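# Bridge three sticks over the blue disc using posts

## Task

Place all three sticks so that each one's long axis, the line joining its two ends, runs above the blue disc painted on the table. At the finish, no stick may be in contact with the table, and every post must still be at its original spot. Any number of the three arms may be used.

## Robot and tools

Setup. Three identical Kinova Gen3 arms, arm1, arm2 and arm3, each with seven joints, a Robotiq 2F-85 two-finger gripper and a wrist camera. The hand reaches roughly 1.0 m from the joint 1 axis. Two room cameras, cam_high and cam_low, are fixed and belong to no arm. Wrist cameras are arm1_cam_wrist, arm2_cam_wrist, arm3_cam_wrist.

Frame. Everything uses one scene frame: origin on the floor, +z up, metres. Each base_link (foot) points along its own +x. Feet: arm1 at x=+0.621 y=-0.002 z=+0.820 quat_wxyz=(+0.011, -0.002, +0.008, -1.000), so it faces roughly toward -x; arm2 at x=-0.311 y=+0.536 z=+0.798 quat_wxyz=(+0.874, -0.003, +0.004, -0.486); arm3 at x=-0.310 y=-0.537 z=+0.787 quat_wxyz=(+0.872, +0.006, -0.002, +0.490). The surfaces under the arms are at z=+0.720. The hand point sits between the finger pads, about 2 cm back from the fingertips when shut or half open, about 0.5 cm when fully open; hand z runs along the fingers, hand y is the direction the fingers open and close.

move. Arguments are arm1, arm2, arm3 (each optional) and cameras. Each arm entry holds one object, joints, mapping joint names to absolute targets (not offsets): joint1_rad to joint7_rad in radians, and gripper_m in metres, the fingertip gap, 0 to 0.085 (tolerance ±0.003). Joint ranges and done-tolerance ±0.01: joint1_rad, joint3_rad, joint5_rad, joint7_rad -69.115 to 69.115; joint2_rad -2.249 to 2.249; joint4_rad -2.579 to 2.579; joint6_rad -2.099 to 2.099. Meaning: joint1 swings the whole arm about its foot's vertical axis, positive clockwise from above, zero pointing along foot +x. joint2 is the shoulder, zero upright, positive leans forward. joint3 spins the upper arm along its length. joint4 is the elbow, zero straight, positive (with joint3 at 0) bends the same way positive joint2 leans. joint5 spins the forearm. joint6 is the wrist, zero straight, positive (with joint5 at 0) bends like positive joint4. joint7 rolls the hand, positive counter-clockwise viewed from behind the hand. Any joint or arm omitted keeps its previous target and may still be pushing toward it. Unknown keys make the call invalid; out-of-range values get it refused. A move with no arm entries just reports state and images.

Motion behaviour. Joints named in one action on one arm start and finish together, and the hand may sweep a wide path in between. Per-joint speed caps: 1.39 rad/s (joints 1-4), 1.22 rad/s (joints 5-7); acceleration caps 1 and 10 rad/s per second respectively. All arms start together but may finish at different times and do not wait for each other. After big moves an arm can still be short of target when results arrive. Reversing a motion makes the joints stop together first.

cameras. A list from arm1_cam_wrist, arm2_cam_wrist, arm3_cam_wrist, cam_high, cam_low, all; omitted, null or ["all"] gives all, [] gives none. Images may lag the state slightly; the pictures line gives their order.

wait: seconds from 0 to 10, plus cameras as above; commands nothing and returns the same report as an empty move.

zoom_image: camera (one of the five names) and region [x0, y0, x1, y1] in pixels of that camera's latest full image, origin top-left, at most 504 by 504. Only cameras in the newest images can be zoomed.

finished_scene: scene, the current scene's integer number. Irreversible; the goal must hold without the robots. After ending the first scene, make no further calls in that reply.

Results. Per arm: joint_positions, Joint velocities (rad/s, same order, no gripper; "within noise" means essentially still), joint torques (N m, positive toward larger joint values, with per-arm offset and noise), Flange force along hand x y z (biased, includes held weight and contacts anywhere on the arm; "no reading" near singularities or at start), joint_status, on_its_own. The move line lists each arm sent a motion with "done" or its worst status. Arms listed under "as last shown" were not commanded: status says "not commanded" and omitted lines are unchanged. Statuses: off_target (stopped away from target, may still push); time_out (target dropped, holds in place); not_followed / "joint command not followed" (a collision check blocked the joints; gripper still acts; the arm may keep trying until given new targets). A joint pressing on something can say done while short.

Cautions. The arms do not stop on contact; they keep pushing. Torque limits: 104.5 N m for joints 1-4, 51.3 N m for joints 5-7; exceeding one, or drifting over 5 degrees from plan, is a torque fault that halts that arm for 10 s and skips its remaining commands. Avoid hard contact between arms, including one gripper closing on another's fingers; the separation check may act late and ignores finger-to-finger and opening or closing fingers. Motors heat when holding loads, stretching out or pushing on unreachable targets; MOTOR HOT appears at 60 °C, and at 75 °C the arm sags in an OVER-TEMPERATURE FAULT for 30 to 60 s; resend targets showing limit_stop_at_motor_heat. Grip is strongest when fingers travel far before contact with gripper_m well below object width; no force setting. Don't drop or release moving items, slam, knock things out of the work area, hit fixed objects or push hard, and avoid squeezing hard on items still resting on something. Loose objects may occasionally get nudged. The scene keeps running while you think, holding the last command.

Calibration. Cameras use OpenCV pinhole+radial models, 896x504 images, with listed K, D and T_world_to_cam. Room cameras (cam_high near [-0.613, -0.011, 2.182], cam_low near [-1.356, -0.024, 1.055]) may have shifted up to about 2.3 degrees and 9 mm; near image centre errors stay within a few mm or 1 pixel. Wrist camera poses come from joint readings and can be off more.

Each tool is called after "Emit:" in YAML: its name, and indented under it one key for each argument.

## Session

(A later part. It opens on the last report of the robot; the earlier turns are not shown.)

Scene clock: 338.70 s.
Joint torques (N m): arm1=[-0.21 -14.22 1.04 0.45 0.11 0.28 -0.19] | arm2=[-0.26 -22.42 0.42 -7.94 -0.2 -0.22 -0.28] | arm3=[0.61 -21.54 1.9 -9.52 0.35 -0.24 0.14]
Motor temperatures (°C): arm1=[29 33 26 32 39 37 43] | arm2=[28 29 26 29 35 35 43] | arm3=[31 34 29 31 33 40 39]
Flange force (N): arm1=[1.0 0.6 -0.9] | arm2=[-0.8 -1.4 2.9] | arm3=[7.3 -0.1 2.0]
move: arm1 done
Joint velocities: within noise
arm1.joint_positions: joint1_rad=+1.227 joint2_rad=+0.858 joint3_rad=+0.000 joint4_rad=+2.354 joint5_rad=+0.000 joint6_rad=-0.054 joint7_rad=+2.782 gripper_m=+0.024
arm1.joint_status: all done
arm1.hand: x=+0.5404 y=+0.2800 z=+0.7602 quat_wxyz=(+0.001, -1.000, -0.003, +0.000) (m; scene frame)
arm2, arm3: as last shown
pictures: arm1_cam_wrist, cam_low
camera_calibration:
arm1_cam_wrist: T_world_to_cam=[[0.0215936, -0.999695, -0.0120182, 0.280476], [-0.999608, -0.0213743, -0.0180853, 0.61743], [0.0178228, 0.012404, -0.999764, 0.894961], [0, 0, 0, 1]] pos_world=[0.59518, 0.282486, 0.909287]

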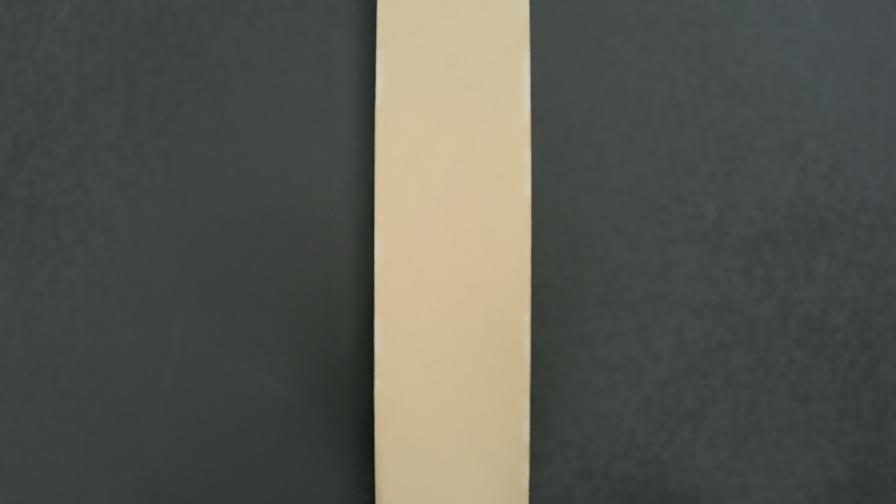

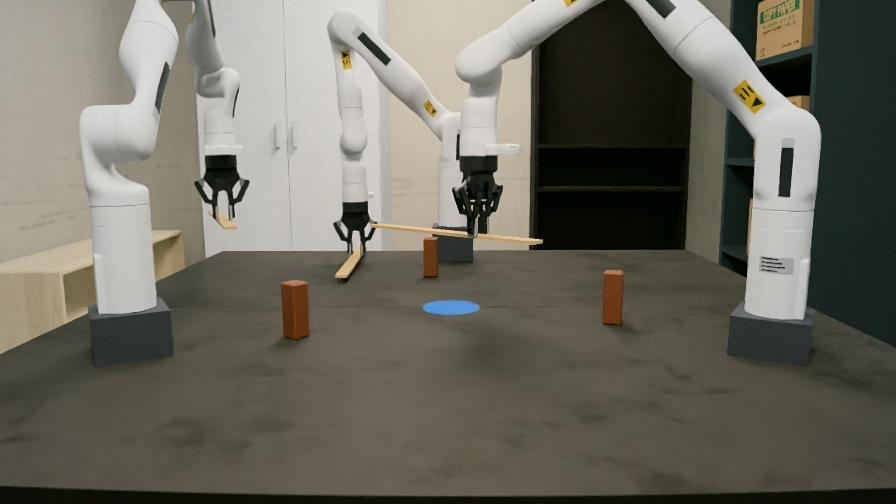

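Emit:
move:
  arm1: {"joints":{"joint2_rad":0.402,"joint4_rad":2.3078,"joint6_rad":0.4482}}
  arm2: {"joints":{"joint2_rad":0.1775,"joint4_rad":1.8236,"joint6_rad":1.1405}}
  arm3: {"joints":{"joint1_rad":0.0796,"joint2_rad":0.1346,"joint4_rad":1.7145,"joint6_rad":1.0925,"joint7_rad":1.584}}
  cameras: ["cam_high","cam_low"]

Emit:
move:
  arm2: {"joints":{"joint1_rad":0.1114,"joint2_rad":0.4133,"joint4_rad":2.139,"joint6_rad":0.3893,"joint7_rad":1.59}}
  cameras: ["cam_high","cam_low"]

Scene clock: 540.67 s.
Joint torques (N m): arm1=[-0.28 -11.24 0.83 -3.93 0.12 0.27 -0.17] | arm2=[-0.19 -13.53 0.16 -8.84 -0.16 -0.23 -0.22] | arm3=[0.67 -11.98 1.65 -11.13 0.4 -0.84 0.14]
Motor temperatures (°C): arm1=[28 34 26 32 39 37 43] | arm2=[28 30 26 29 35 35 43] | arm3=[31 35 29 31 33 40 39]
Flange force (N): arm1=[1.8 0.3 0.0] | arm2=[-1.5 -1.6 2.9] | arm3=[5.2 3.6 3.3]
move: arm1 done; arm2 done; arm3 done
Joint velocities: within noise
arm1.joint_positions: joint1_rad=+1.227 joint2_rad=+0.402 joint3_rad=+0.000 joint4_rad=+2.308 joint5_rad=+0.000 joint6_rad=+0.448 joint7_rad=+2.782 gripper_m=+0.024
arm1.joint_status: all done
arm1.hand: x=+0.5411 y=+0.2777 z=+0.9002 quat_wxyz=(+0.001, -1.000, -0.003, +0.000) (m; scene frame)
arm2.joint_positions: joint1_rad=-1.098 joint2_rad=+0.178 joint3_rad=+0.000 joint4_rad=+1.824 joint5_rad=+0.000 joint6_rad=+1.140 joint7_rad=+1.933 gripper_m=+0.023
arm2.joint_status: all done
arm2.hand: x=+0.0527 y=+0.5415 z=+1.0503 quat_wxyz=(+0.005, +0.221, -0.975, -0.001) (m; scene frame)
arm3.joint_positions: joint1_rad=+0.080 joint2_rad=+0.135 joint3_rad=+0.000 joint4_rad=+1.714 joint5_rad=+0.000 joint6_rad=+1.093 joint7_rad=+1.584 gripper_m=+0.024
arm3.joint_status: all done
arm3.hand: x=-0.0425 y=-0.2145 z=+1.1000 quat_wxyz=(-0.091, +0.458, -0.883, -0.051) (m; scene frame)
pictures: cam_high, cam_low

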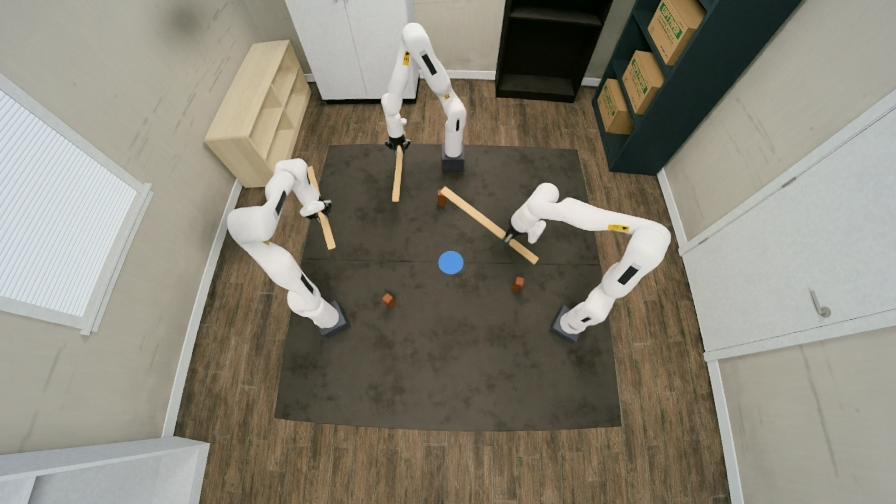

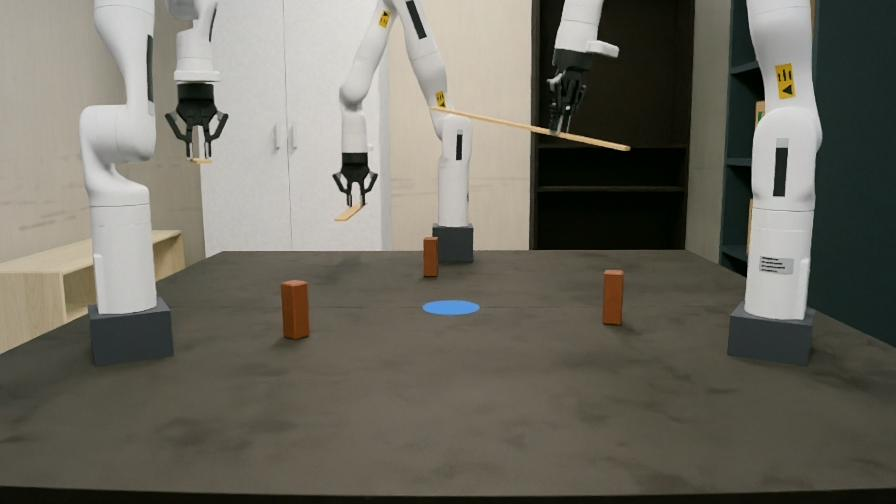

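Scene clock: 543.17 s.
Joint torques (N m): arm1=[-0.25 -11.22 0.81 -3.91 0.13 0.28 -0.19] | arm2=[-0.07 -15.42 0.35 -6.17 -0.19 -0.83 -0.29] | arm3=[0.65 -12.05 1.59 -11.12 0.41 -0.82 0.14]
Motor temperatures (°C): arm1=[28 34 26 32 39 37 43] | arm2=[28 30 26 29 35 35 43] | arm3=[31 35 29 31 33 40 39]
Flange force (N): arm1=[1.7 0.3 0.0] | arm2=[-0.3 -1.6 4.3] | arm3=[5.1 3.5 3.4]
move: arm2 done
Joint velocities: within noise
arm1, arm3: as last shown
arm2.joint_positions: joint1_rad=+0.111 joint2_rad=+0.413 joint3_rad=+0.000 joint4_rad=+2.139 joint5_rad=+0.000 joint6_rad=+0.389 joint7_rad=+1.590 gripper_m=+0.023
arm2.joint_status: all done
arm2.hand: x=-0.1579 y=+0.1596 z=+0.8999 quat_wxyz=(-0.080, -0.523, -0.847, +0.057) (m; scene frame)
pictures: cam_high, cam_low

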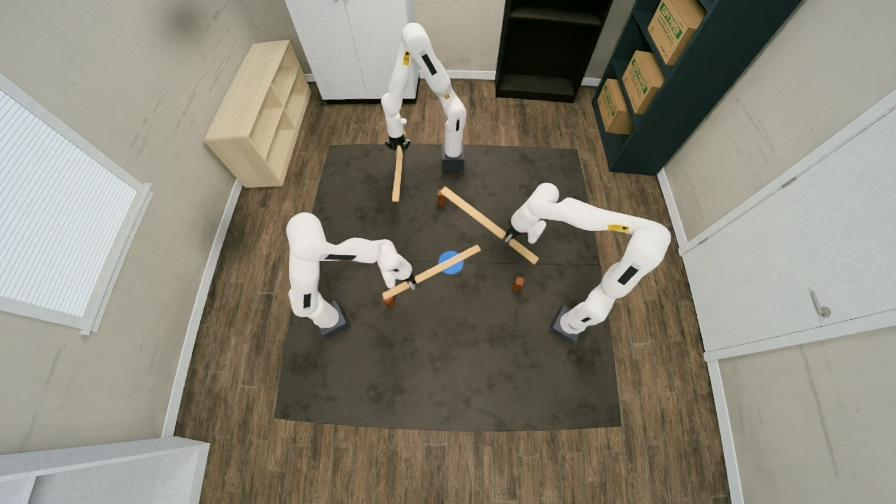

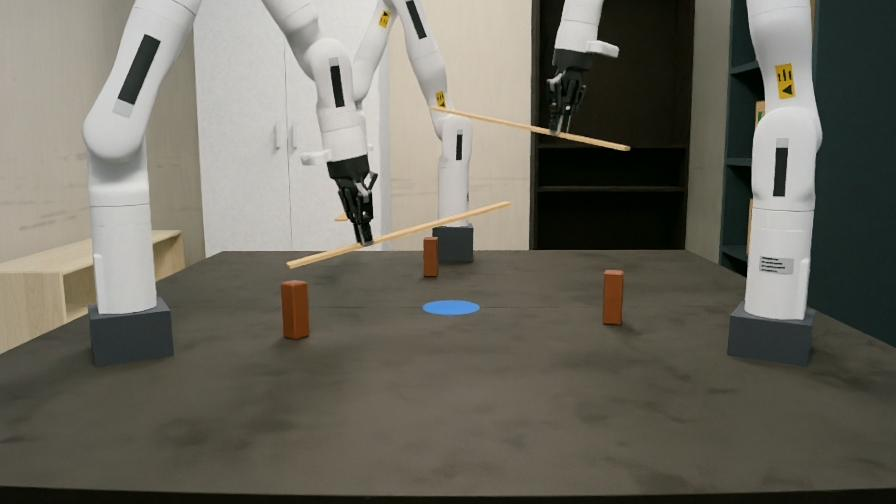

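Emit:
move:
  arm1: {"joints":{"joint1_rad":0.1023,"joint2_rad":0.4989,"joint4_rad":2.1223,"joint6_rad":0.3204,"joint7_rad":1.6127}}
  cameras: ["cam_low"]

Emit:
move:
  arm3: {"joints":{"joint2_rad":0.3031,"joint4_rad":2.0032,"joint6_rad":0.6353}}

Emit:
zoom_image:
  camera: "cam_high"
  region: [370, 170, 560, 330]

Emit:
zoom_image:
  camera: "cam_low"
  region: [250, 120, 650, 400]

Scene clock: 557.20 s.
Joint torques (N m): arm1=[0.01 -14.37 1.01 -5.08 0.12 -0.34 -0.18] | arm2=[-0.08 -15.46 0.31 -6.19 -0.19 -0.85 -0.28] | arm3=[0.7 -12 1.68 -11.14 0.41 -0.84 0.11]
Motor temperatures (°C): arm1=[28 34 26 32 39 37 43] | arm2=[28 29 26 29 35 35 43] | arm3=[31 35 29 31 33 40 39]
Flange force (N): arm1=[1.0 -2.0 -0.5] | arm2=[-0.3 -1.6 4.4] | arm3=[5.2 3.6 3.3]
move: arm1 done
Joint velocities: within noise
arm1.joint_positions: joint1_rad=+0.102 joint2_rad=+0.499 joint3_rad=+0.000 joint4_rad=+2.122 joint5_rad=+0.000 joint6_rad=+0.320 joint7_rad=+1.613 gripper_m=+0.024
arm1.joint_status: all done
arm1.hand: x=+0.2057 y=+0.0557 z=+0.8994 quat_wxyz=(+0.014, -0.994, +0.019, +0.102) (m; scene frame)
arm2, arm3: as last shown
pictures: cam_low

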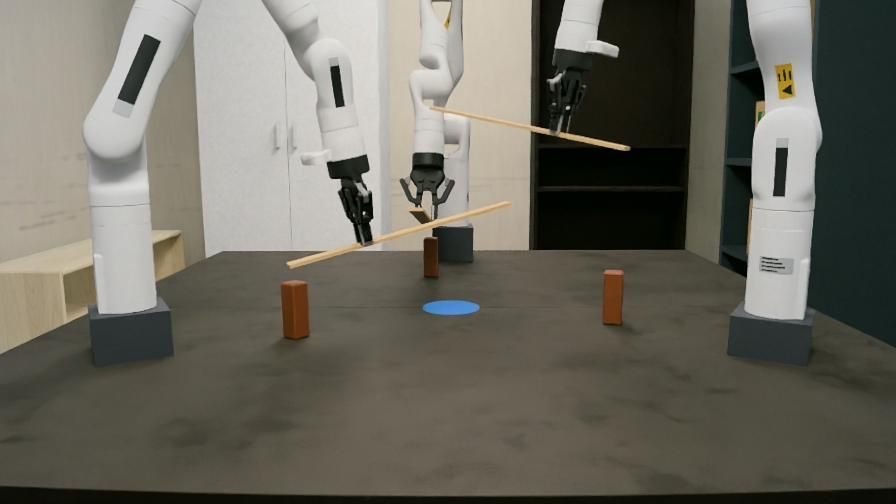

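Scene clock: 558.60 s.
Joint torques (N m): arm1=[-0.01 -14.38 1.03 -5.12 0.12 -0.32 -0.18] | arm2=[-0.09 -15.43 0.45 -6.2 -0.18 -0.85 -0.23] | arm3=[0.65 -13.35 1.77 -9.26 0.38 -0.86 0.12]
Motor temperatures (°C): arm1=[28 34 26 32 39 37 43] | arm2=[28 29 26 29 35 35 43] | arm3=[31 35 29 31 33 40 39]
Flange force (N): arm1=[1.1 -2.1 -0.5] | arm2=[-0.2 -1.6 4.3] | arm3=[5.5 2.6 1.7]
move: arm3 done
Joint velocities: within noise
arm1, arm2: as last shown
arm3.joint_positions: joint1_rad=+0.080 joint2_rad=+0.303 joint3_rad=+0.000 joint4_rad=+2.003 joint5_rad=+0.000 joint6_rad=+0.635 joint7_rad=+1.584 gripper_m=+0.024
arm3.joint_status: all done
arm3.hand: x=-0.0429 y=-0.2129 z=+0.9600 quat_wxyz=(-0.091, +0.458, -0.883, -0.051) (m; scene frame)
pictures: arm1_cam_wrist, arm2_cam_wrist, arm3_cam_wrist, cam_high, cam_low
camera_calibration:
arm1_cam_wrist: T_world_to_cam=[[-0.0264933, -0.998906, -0.0385414, 0.0988739], [-0.982232, 0.0188468, 0.18672, 0.090573], [-0.185789, 0.0428035, -0.981657, 1.06685], [0, 0, 0, 1]] pos_world=[0.289793, 0.0513937, 1.03418]
arm2_cam_wrist: T_world_to_cam=[[0.895137, 0.443891, -0.0411193, 0.111593], [0.442172, -0.872356, 0.208518, 0.0800372], [0.0566885, -0.204834, -0.977154, 1.068], [0, 0, 0, 1]] pos_world=[-0.195825, 0.239049, 1.0315]
arm3_cam_wrist: T_world_to_cam=[[-0.817475, 0.575908, -0.00800067, 0.100815], [0.56289, 0.801785, 0.200738, 0.0588913], [0.122021, 0.159595, -0.979612, 1.13023], [0, 0, 0, 1]] pos_world=[-0.0886468, -0.285656, 1.09617]

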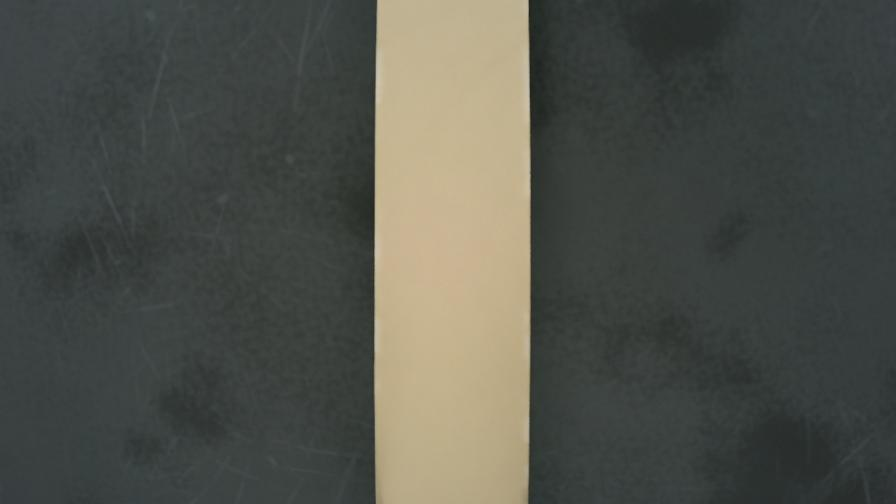

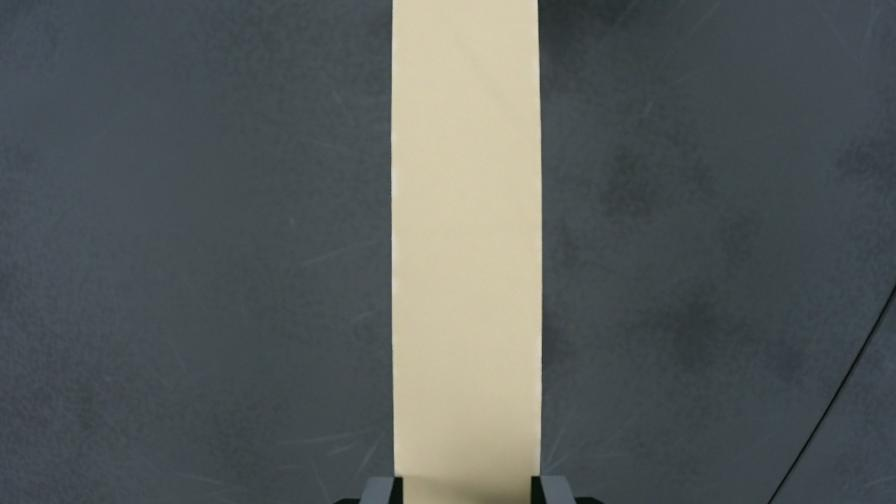

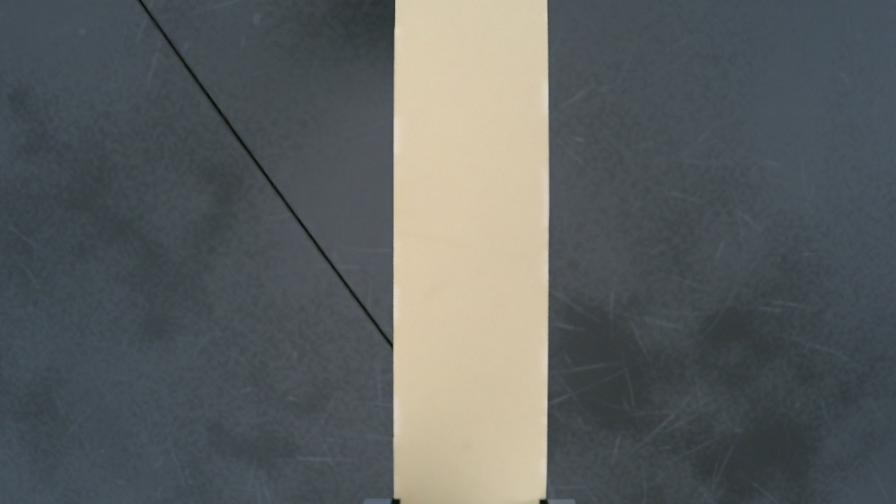

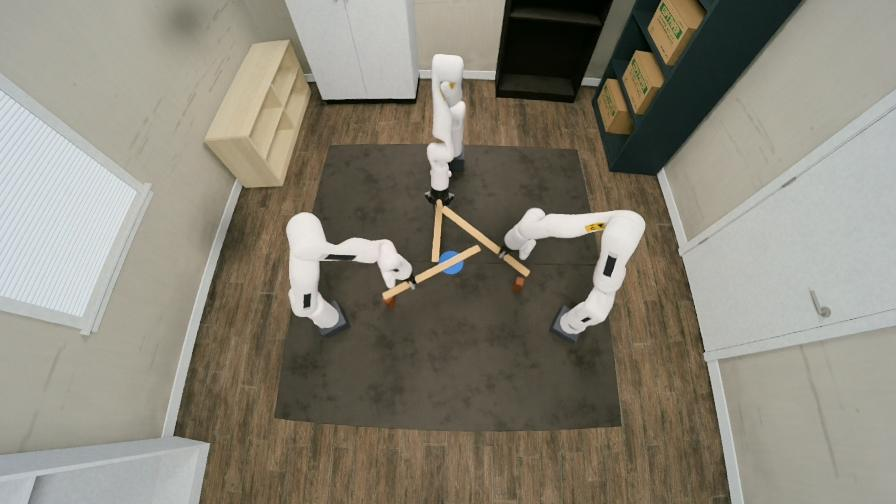

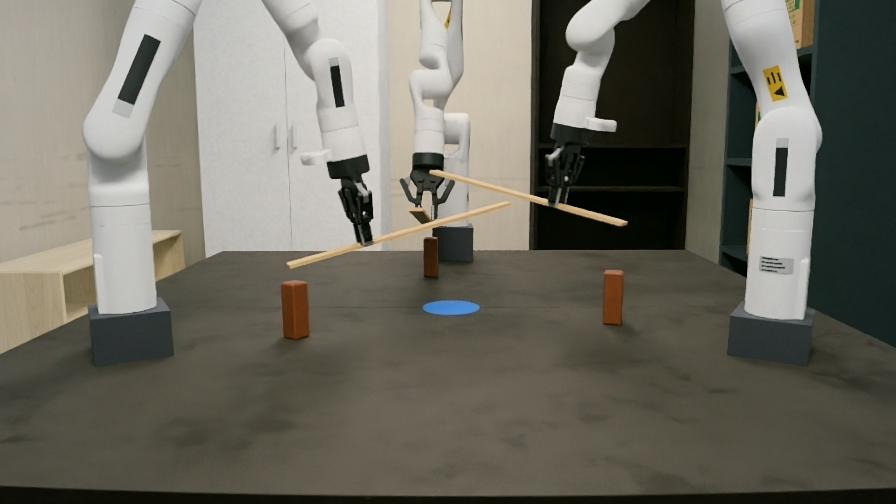

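Scaled by 2.653 from the camera's 896x504 image, which has a finer 1280x720 frame.

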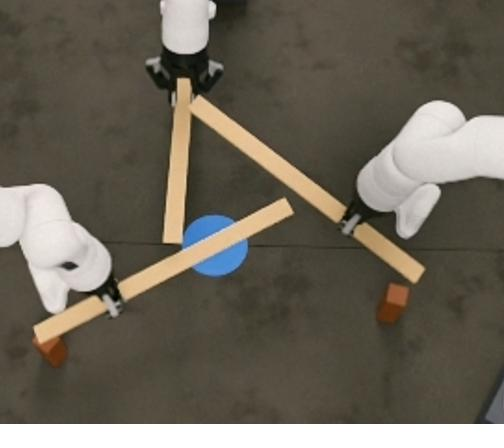

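Scaled by 1.260 from the camera's 896x504 image, which has a finer 1280x720 frame.

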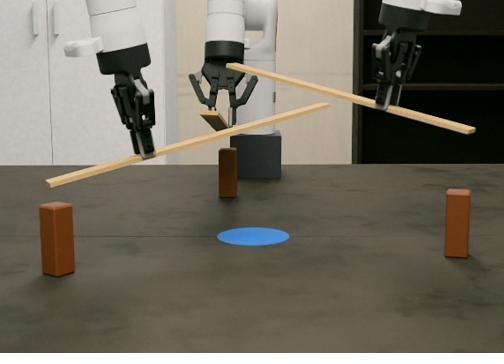

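Emit:
zoom_image:
  camera: "cam_high"
  region: [370, 270, 440, 320]

Emit:
zoom_image:
  camera: "cam_high"
  region: [480, 240, 550, 290]

Emit:
zoom_image:
  camera: "cam_high"
  region: [410, 175, 480, 225]

Emit:
zoom_image:
  camera: "cam_high"
  region: [420, 230, 490, 280]

Scaled by 7.200 from the camera's 896x504 image, which has a finer 1280x720 frame.

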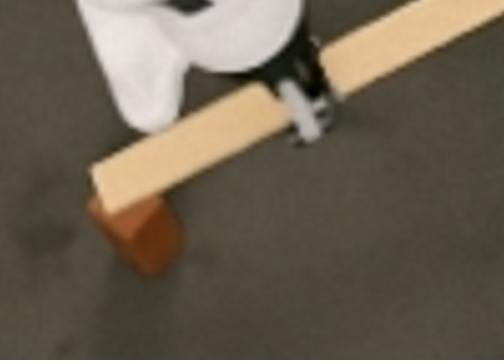

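Scaled by 7.200 from the camera's 896x504 image, which has a finer 1280x720 frame.

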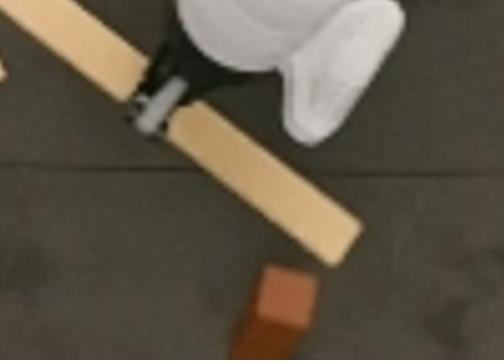

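Scaled by 7.200 from the camera's 896x504 image, which has a finer 1280x720 frame.

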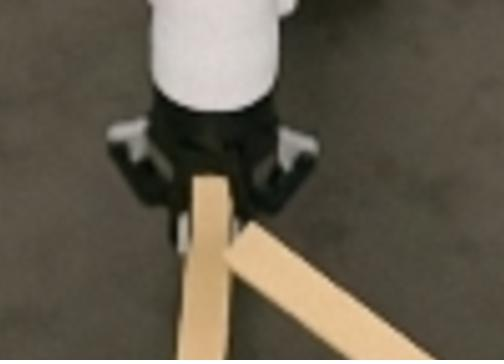

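Scaled by 7.200 from the camera's 896x504 image, which has a finer 1280x720 frame.

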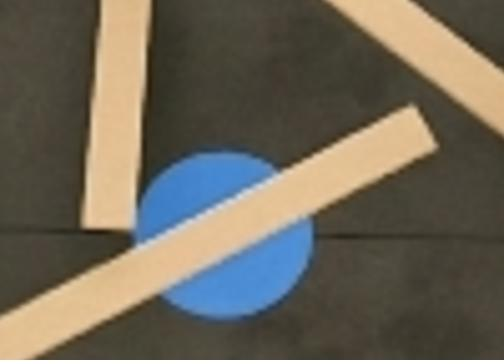

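Emit:
move:
  arm1: {"joints":{"joint1_rad":0.1049,"joint2_rad":0.553,"joint4_rad":2.1703,"joint6_rad":0.2183,"joint7_rad":1.5874}}
  arm2: {"joints":{"joint1_rad":0.1061,"joint2_rad":0.4561,"joint4_rad":2.1979,"joint6_rad":0.2876,"joint7_rad":1.5848}}
  arm3: {"joints":{"joint1_rad":0.0867,"joint2_rad":0.4769,"joint4_rad":2.11,"joint6_rad":0.3547,"joint7_rad":1.5916}}
  cameras: ["cam_high","cam_low","arm1_cam_wrist"]

Emit:
zoom_image:
  camera: "cam_high"
  region: [370, 170, 560, 330]

Emit:
zoom_image:
  camera: "cam_low"
  region: [250, 120, 650, 400]

Emit:
zoom_image:
  camera: "cam_high"
  region: [370, 270, 440, 320]

Emit:
zoom_image:
  camera: "cam_high"
  region: [480, 240, 550, 290]

Emit:
zoom_image:
  camera: "cam_high"
  region: [410, 195, 480, 245]

Scene clock: 697.53 s.
Joint torques (N m): arm1=[-0.05 -14.49 1.05 -4.27 0.12 -0.35 -0.19] | arm2=[-0.06 -15.42 0.4 -5.36 -0.16 -0.83 -0.26] | arm3=[0.64 -14.67 1.83 -7.34 0.4 -0.83 0.13]
Motor temperatures (°C): arm1=[28 34 26 32 39 37 43] | arm2=[28 28 26 29 35 35 43] | arm3=[31 32 29 31 33 40 39]
Flange force (N): arm1=[0.9 -2.3 -0.7] | arm2=[0.0 -1.6 4.6] | arm3=[5.6 1.8 0.6]
move: arm1 done; arm2 done; arm3 done
Joint velocities: within noise
arm1.joint_positions: joint1_rad=+0.105 joint2_rad=+0.553 joint3_rad=+0.000 joint4_rad=+2.170 joint5_rad=+0.000 joint6_rad=+0.218 joint7_rad=+1.587 gripper_m=+0.024
arm1.joint_status: all done
arm1.hand: x=+0.2146 y=+0.0565 z=+0.8734 quat_wxyz=(+0.013, -0.994, +0.033, +0.102) (m; scene frame)
arm2.joint_positions: joint1_rad=+0.106 joint2_rad=+0.456 joint3_rad=+0.000 joint4_rad=+2.198 joint5_rad=+0.000 joint6_rad=+0.288 joint7_rad=+1.585 gripper_m=+0.023
arm2.joint_status: all done
arm2.hand: x=-0.1610 y=+0.1704 z=+0.8759 quat_wxyz=(-0.080, -0.523, -0.847, +0.057) (m; scene frame)
arm3.joint_positions: joint1_rad=+0.087 joint2_rad=+0.477 joint3_rad=+0.000 joint4_rad=+2.110 joint5_rad=+0.000 joint6_rad=+0.355 joint7_rad=+1.592 gripper_m=+0.024
arm3.joint_status: all done
arm3.hand: x=-0.0408 y=-0.2138 z=+0.8760 quat_wxyz=(-0.091, +0.458, -0.883, -0.050) (m; scene frame)
pictures: arm1_cam_wrist, cam_high, cam_low
camera_calibration:
arm1_cam_wrist: T_world_to_cam=[[-0.0539269, -0.997986, -0.0333936, 0.100194], [-0.981158, 0.0467449, 0.187465, 0.101698], [-0.185526, 0.0428738, -0.981704, 1.04297], [0, 0, 0, 1]] pos_world=[0.298683, 0.0505221, 1.00817]

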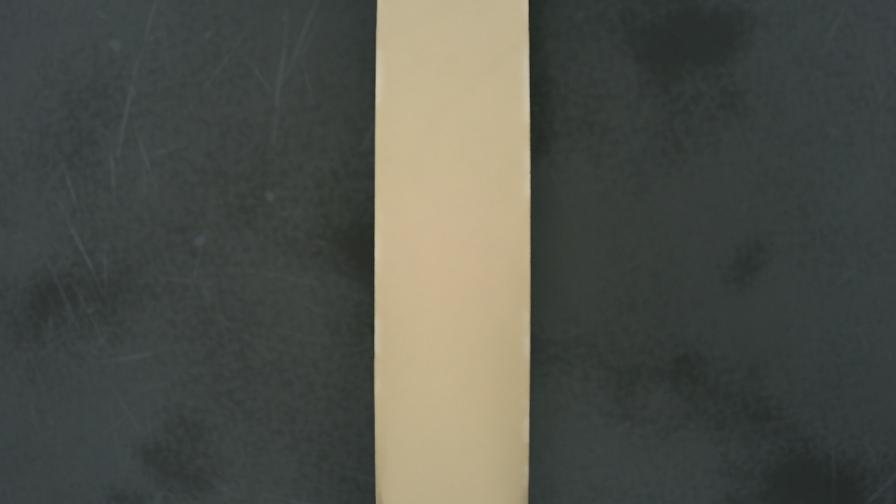

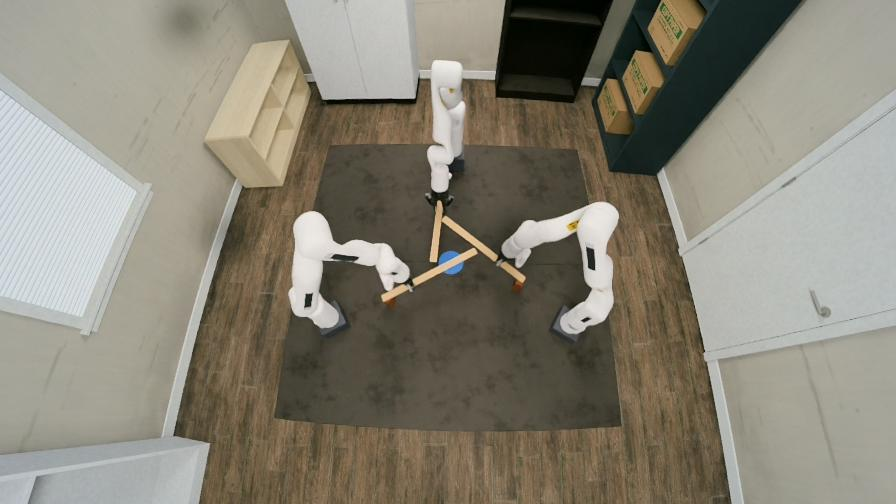

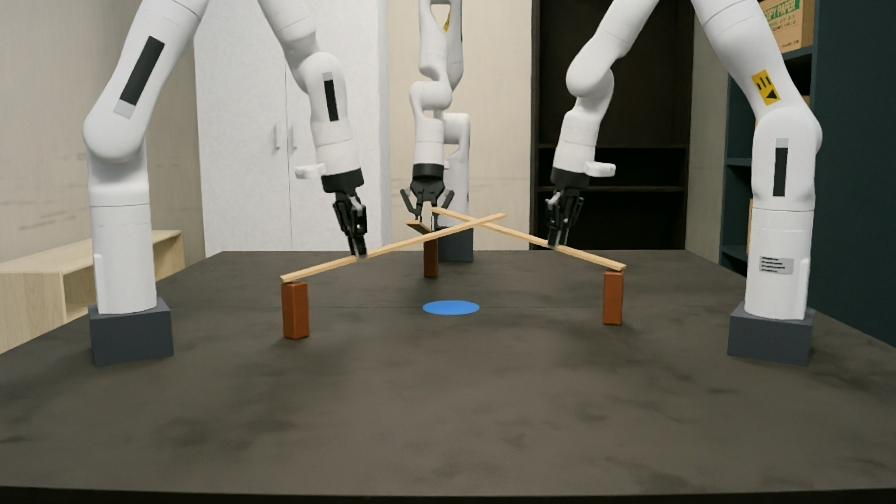

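Scaled by 2.653 from the camera's 896x504 image, which has a finer 1280x720 frame.

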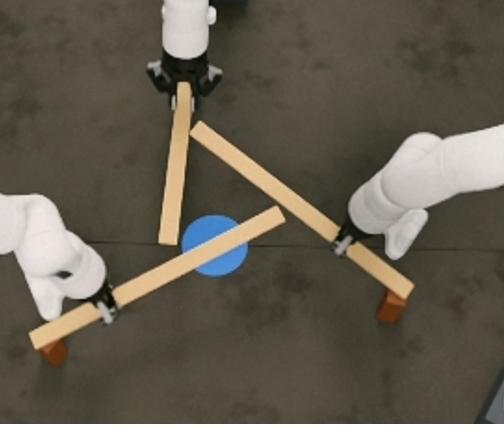

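Scaled by 1.260 from the camera's 896x504 image, which has a finer 1280x720 frame.

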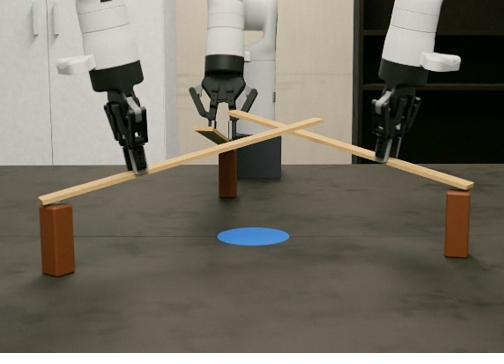

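Scaled by 7.200 from the camera's 896x504 image, which has a finer 1280x720 frame.

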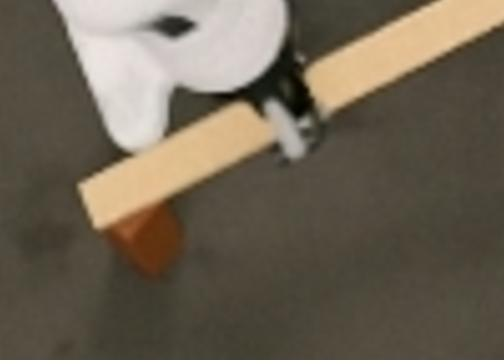

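Scaled by 7.200 from the camera's 896x504 image, which has a finer 1280x720 frame.

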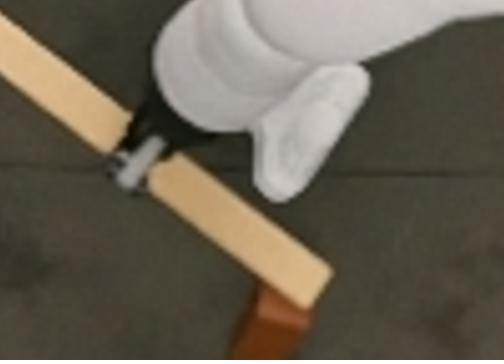

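Scaled by 7.200 from the camera's 896x504 image, which has a finer 1280x720 frame.

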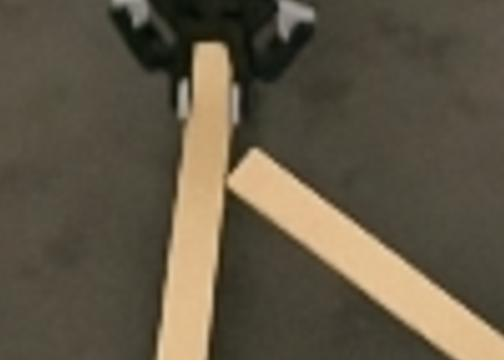

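Emit:
move:
  arm1: {"joints":{"joint1_rad":0.067,"joint2_rad":0.5507,"joint4_rad":2.1764,"joint6_rad":0.2145,"joint7_rad":1.6392}}
  arm2: {"joints":{"joint1_rad":0.0728,"joint2_rad":0.4542,"joint4_rad":2.2023,"joint6_rad":0.2851,"joint7_rad":1.6539}}
  arm3: {"joints":{"joint1_rad":0.0251,"joint2_rad":0.4675,"joint4_rad":2.1302,"joint6_rad":0.3439,"joint7_rad":1.6673}}
  cameras: ["cam_high","cam_low","arm1_cam_wrist"]

Emit:
zoom_image:
  camera: "cam_high"
  region: [370, 170, 560, 330]

Emit:
zoom_image:
  camera: "cam_low"
  region: [250, 160, 650, 340]

Scene clock: 737.20 s.
Joint torques (N m): arm1=[-0.03 -14.43 1.04 -4.25 0.13 -0.32 -0.19] | arm2=[-0.08 -15.35 0.36 -5.33 -0.16 -0.89 -0.27] | arm3=[0.63 -14.45 1.79 -7.27 0.37 -0.84 0.11]
Motor temperatures (°C): arm1=[28 34 26 32 39 37 43] | arm2=[28 28 26 28 35 35 43] | arm3=[31 32 29 31 33 39 39]
Flange force (N): arm1=[1.1 -2.2 -0.6] | arm2=[0.0 -1.6 4.3] | arm3=[5.4 2.1 0.7]
move: arm1 done; arm2 done; arm3 done
Joint velocities: within noise
arm1.joint_positions: joint1_rad=+0.067 joint2_rad=+0.551 joint3_rad=+0.000 joint4_rad=+2.176 joint5_rad=+0.000 joint6_rad=+0.215 joint7_rad=+1.639 gripper_m=+0.024
arm1.joint_status: all done
arm1.hand: x=+0.2146 y=+0.0409 z=+0.8732 quat_wxyz=(+0.014, -0.995, -0.012, +0.102) (m; scene frame)
arm2.joint_positions: joint1_rad=+0.073 joint2_rad=+0.454 joint3_rad=+0.000 joint4_rad=+2.202 joint5_rad=+0.000 joint6_rad=+0.285 joint7_rad=+1.654 gripper_m=+0.023
arm2.joint_status: all done
arm2.hand: x=-0.1495 y=+0.1768 z=+0.8758 quat_wxyz=(-0.079, -0.479, -0.872, +0.058) (m; scene frame)
arm3.joint_positions: joint1_rad=+0.025 joint2_rad=+0.467 joint3_rad=+0.000 joint4_rad=+2.130 joint5_rad=+0.000 joint6_rad=+0.344 joint7_rad=+1.667 gripper_m=+0.024
arm3.joint_status: all done
arm3.hand: x=-0.0647 y=-0.2033 z=+0.8762 quat_wxyz=(-0.092, +0.518, -0.849, -0.049) (m; scene frame)
pictures: arm1_cam_wrist, cam_high, cam_low
camera_calibration:
arm1_cam_wrist: T_world_to_cam=[[0.0347331, -0.998423, -0.0440994, 0.0750463], [-0.981771, -0.042338, 0.185293, 0.108116], [-0.186868, 0.0368598, -0.981693, 1.04383], [0, 0, 0, 1]] pos_world=[0.298598, 0.04103, 1.008]

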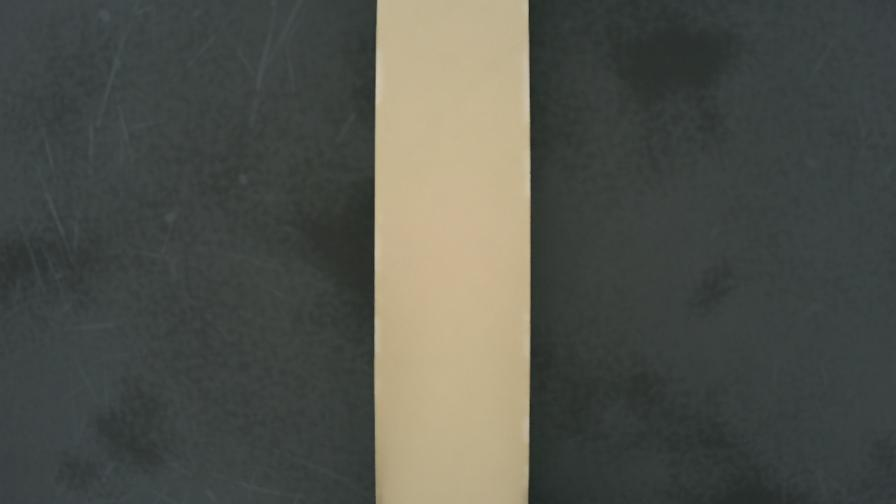

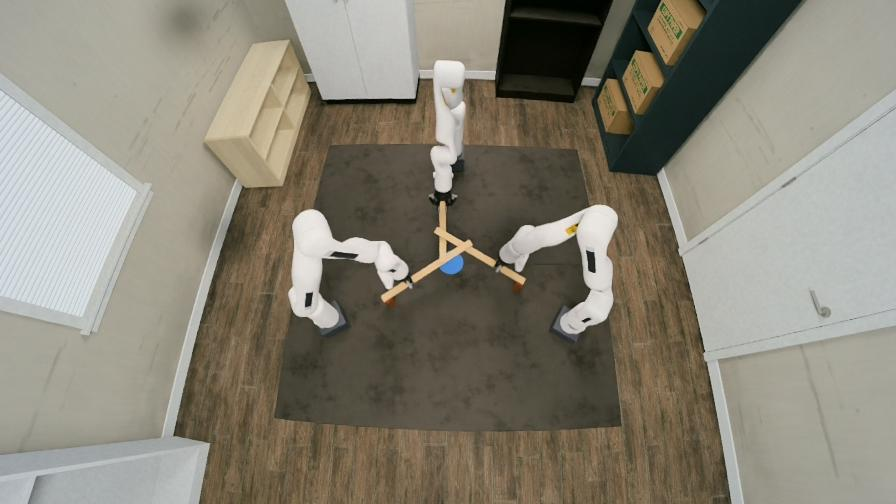

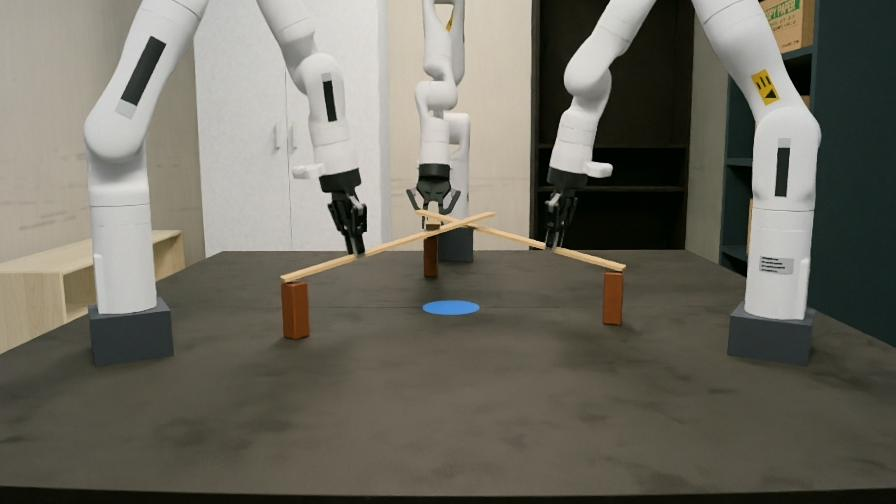

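Scaled by 2.653 from the camera's 896x504 image, which has a finer 1280x720 frame.

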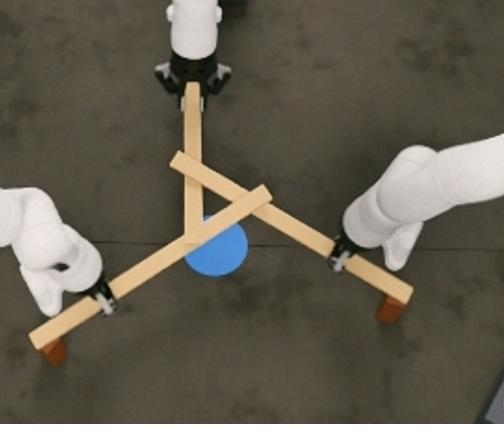

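Scaled by 1.260 from the camera's 896x504 image, which has a finer 1280x720 frame.

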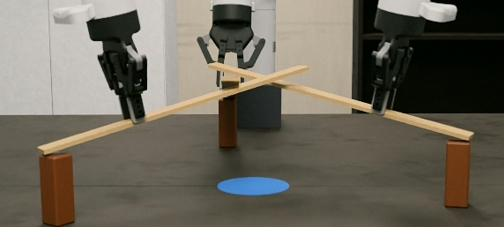

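Emit:
move:
  arm1: {"joints":{"joint1_rad":0.0661,"joint2_rad":0.6196,"joint4_rad":2.0768,"joint6_rad":0.3302,"joint7_rad":1.6383}}
  arm2: {"joints":{"joint2_rad":0.5197,"joint4_rad":2.1301,"joint6_rad":0.3768}}
  arm3: {"joints":{"joint2_rad":0.5328,"joint4_rad":2.0571,"joint6_rad":0.4367}}
  cameras: ["cam_high","cam_low"]

Emit:
zoom_image:
  camera: "cam_high"
  region: [370, 170, 560, 330]

Emit:
zoom_image:
  camera: "cam_high"
  region: [420, 210, 490, 260]

Emit:
zoom_image:
  camera: "cam_low"
  region: [250, 160, 450, 300]

Emit:
zoom_image:
  camera: "cam_low"
  region: [450, 160, 650, 300]

Scene clock: 793.87 s.
Joint torques (N m): arm1=[-0.23 -7.67 0.87 -4.99 0.21 -1.92 -0.17] | arm2=[-0.83 -18.77 -0.51 -7.33 -0.28 -1.53 -0.15] | arm3=[0.74 -17.31 1.94 -8.7 0.35 -1.34 0.09]
Motor temperatures (°C): arm1=[28 34 26 32 39 36 43] | arm2=[28 28 26 28 35 35 43] | arm3=[31 33 29 31 33 39 39]
Flange force (N): arm1=[6.0 -1.4 -25.8] | arm2=[2.4 -2.6 8.7] | arm3=[7.0 3.0 4.0]
move: arm1 done; arm2 done; arm3 done
Joint velocities: within noise
arm1.joint_positions: joint1_rad=+0.066 joint2_rad=+0.620 joint3_rad=+0.000 joint4_rad=+2.077 joint5_rad=+0.000 joint6_rad=+0.330 joint7_rad=+1.638 gripper_m=+0.024
arm1.joint_status: all done
arm1.hand: x=+0.2077 y=+0.0412 z=+0.8571 quat_wxyz=(+0.011, -0.998, -0.012, +0.060) (m; scene frame)
arm2.joint_positions: joint1_rad=+0.073 joint2_rad=+0.520 joint3_rad=+0.000 joint4_rad=+2.130 joint5_rad=+0.000 joint6_rad=+0.377 joint7_rad=+1.654 gripper_m=+0.023
arm2.joint_status: all done
arm2.hand: x=-0.1497 y=+0.1767 z=+0.8597 quat_wxyz=(-0.043, -0.481, -0.875, +0.034) (m; scene frame)
arm3.joint_positions: joint1_rad=+0.025 joint2_rad=+0.533 joint3_rad=+0.000 joint4_rad=+2.057 joint5_rad=+0.000 joint6_rad=+0.437 joint7_rad=+1.667 gripper_m=+0.024
arm3.joint_status: all done
arm3.hand: x=-0.0647 y=-0.2030 z=+0.8601 quat_wxyz=(-0.054, +0.520, -0.852, -0.031) (m; scene frame)
pictures: cam_high, cam_low

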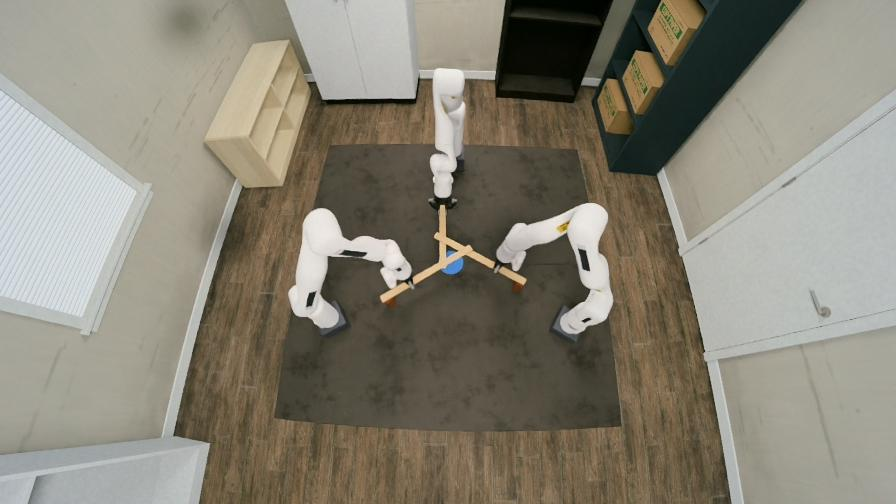

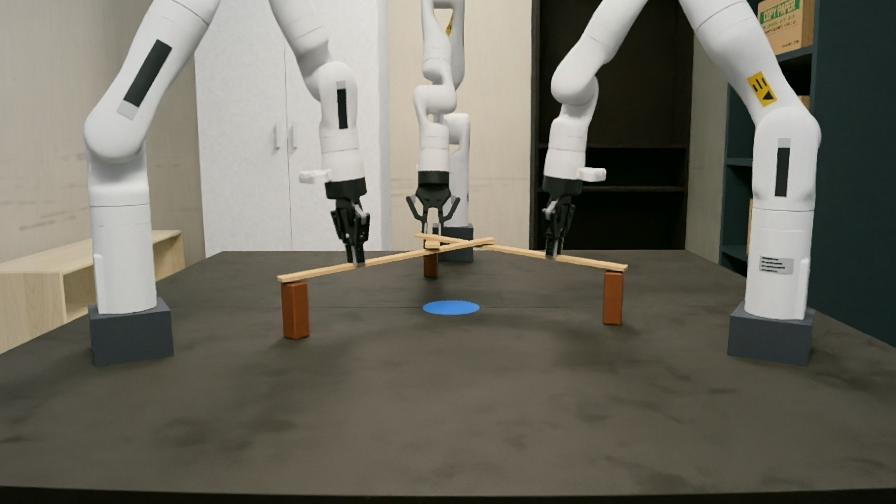

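Scaled by 2.653 from the camera's 896x504 image, which has a finer 1280x720 frame.

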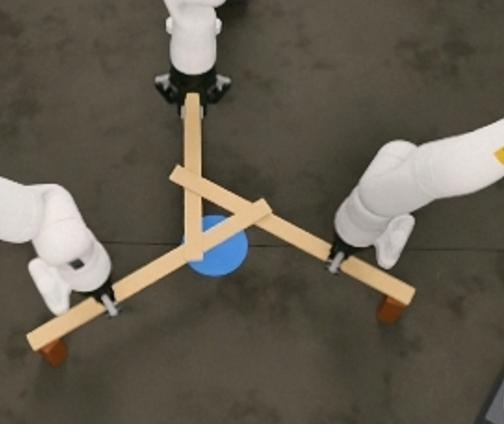

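Scaled by 7.200 from the camera's 896x504 image, which has a finer 1280x720 frame.

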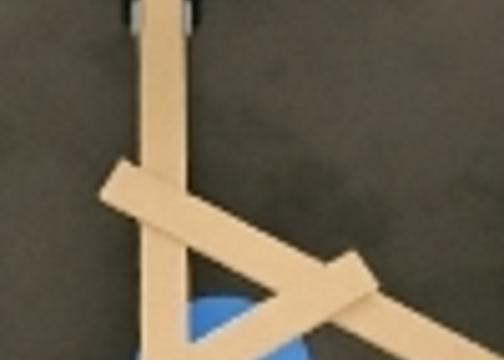

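Scaled by 2.520 from the camera's 896x504 image, which has a finer 1280x720 frame.

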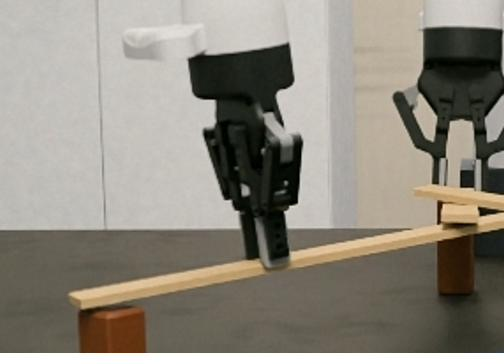

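Scaled by 2.520 from the camera's 896x504 image, which has a finer 1280x720 frame.

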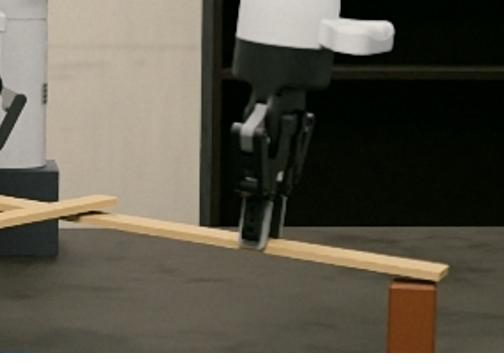

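Emit:
move:
  arm1: {"joints":{"joint2_rad":0.6121,"joint4_rad":2.0752,"joint6_rad":0.3393}}
  cameras: []

Scene clock: 805.47 s.
Joint torques (N m): arm1=[0.01 -15.5 1.08 -4.35 0.12 -0.09 -0.15] | arm2=[-0.11 -16.26 0.33 -5.11 -0.15 -0.53 -0.25] | arm3=[0.58 -15.35 1.79 -7.1 0.38 -0.58 0.1]
Motor temperatures (°C): arm1=[28 34 26 32 39 37 43] | arm2=[28 28 26 28 35 35 43] | arm3=[31 33 29 31 33 39 39]
Flange force (N): arm1=[1.2 -1.5 -0.7] | arm2=[-0.1 -1.4 4.3] | arm3=[5.6 2.4 0.7]
move: arm1 done
Joint velocities: within noise
arm1.joint_positions: joint1_rad=+0.066 joint2_rad=+0.612 joint3_rad=+0.000 joint4_rad=+2.075 joint5_rad=+0.000 joint6_rad=+0.339 joint7_rad=+1.638 gripper_m=+0.024
arm1.joint_status: all done
arm1.hand: x=+0.2077 y=+0.0411 z=+0.8602 quat_wxyz=(+0.011, -0.998, -0.012, +0.060) (m; scene frame)
arm2, arm3: as last shown
arm2.hand: x=-0.1496 y=+0.1766 z=+0.8598 quat_wxyz=(-0.044, -0.481, -0.875, +0.035) (m; scene frame)
arm3.hand: x=-0.0647 y=-0.2029 z=+0.8602 quat_wxyz=(-0.054, +0.520, -0.852, -0.031) (m; scene frame)
pictures: none
No camera images: "cameras" was empty.


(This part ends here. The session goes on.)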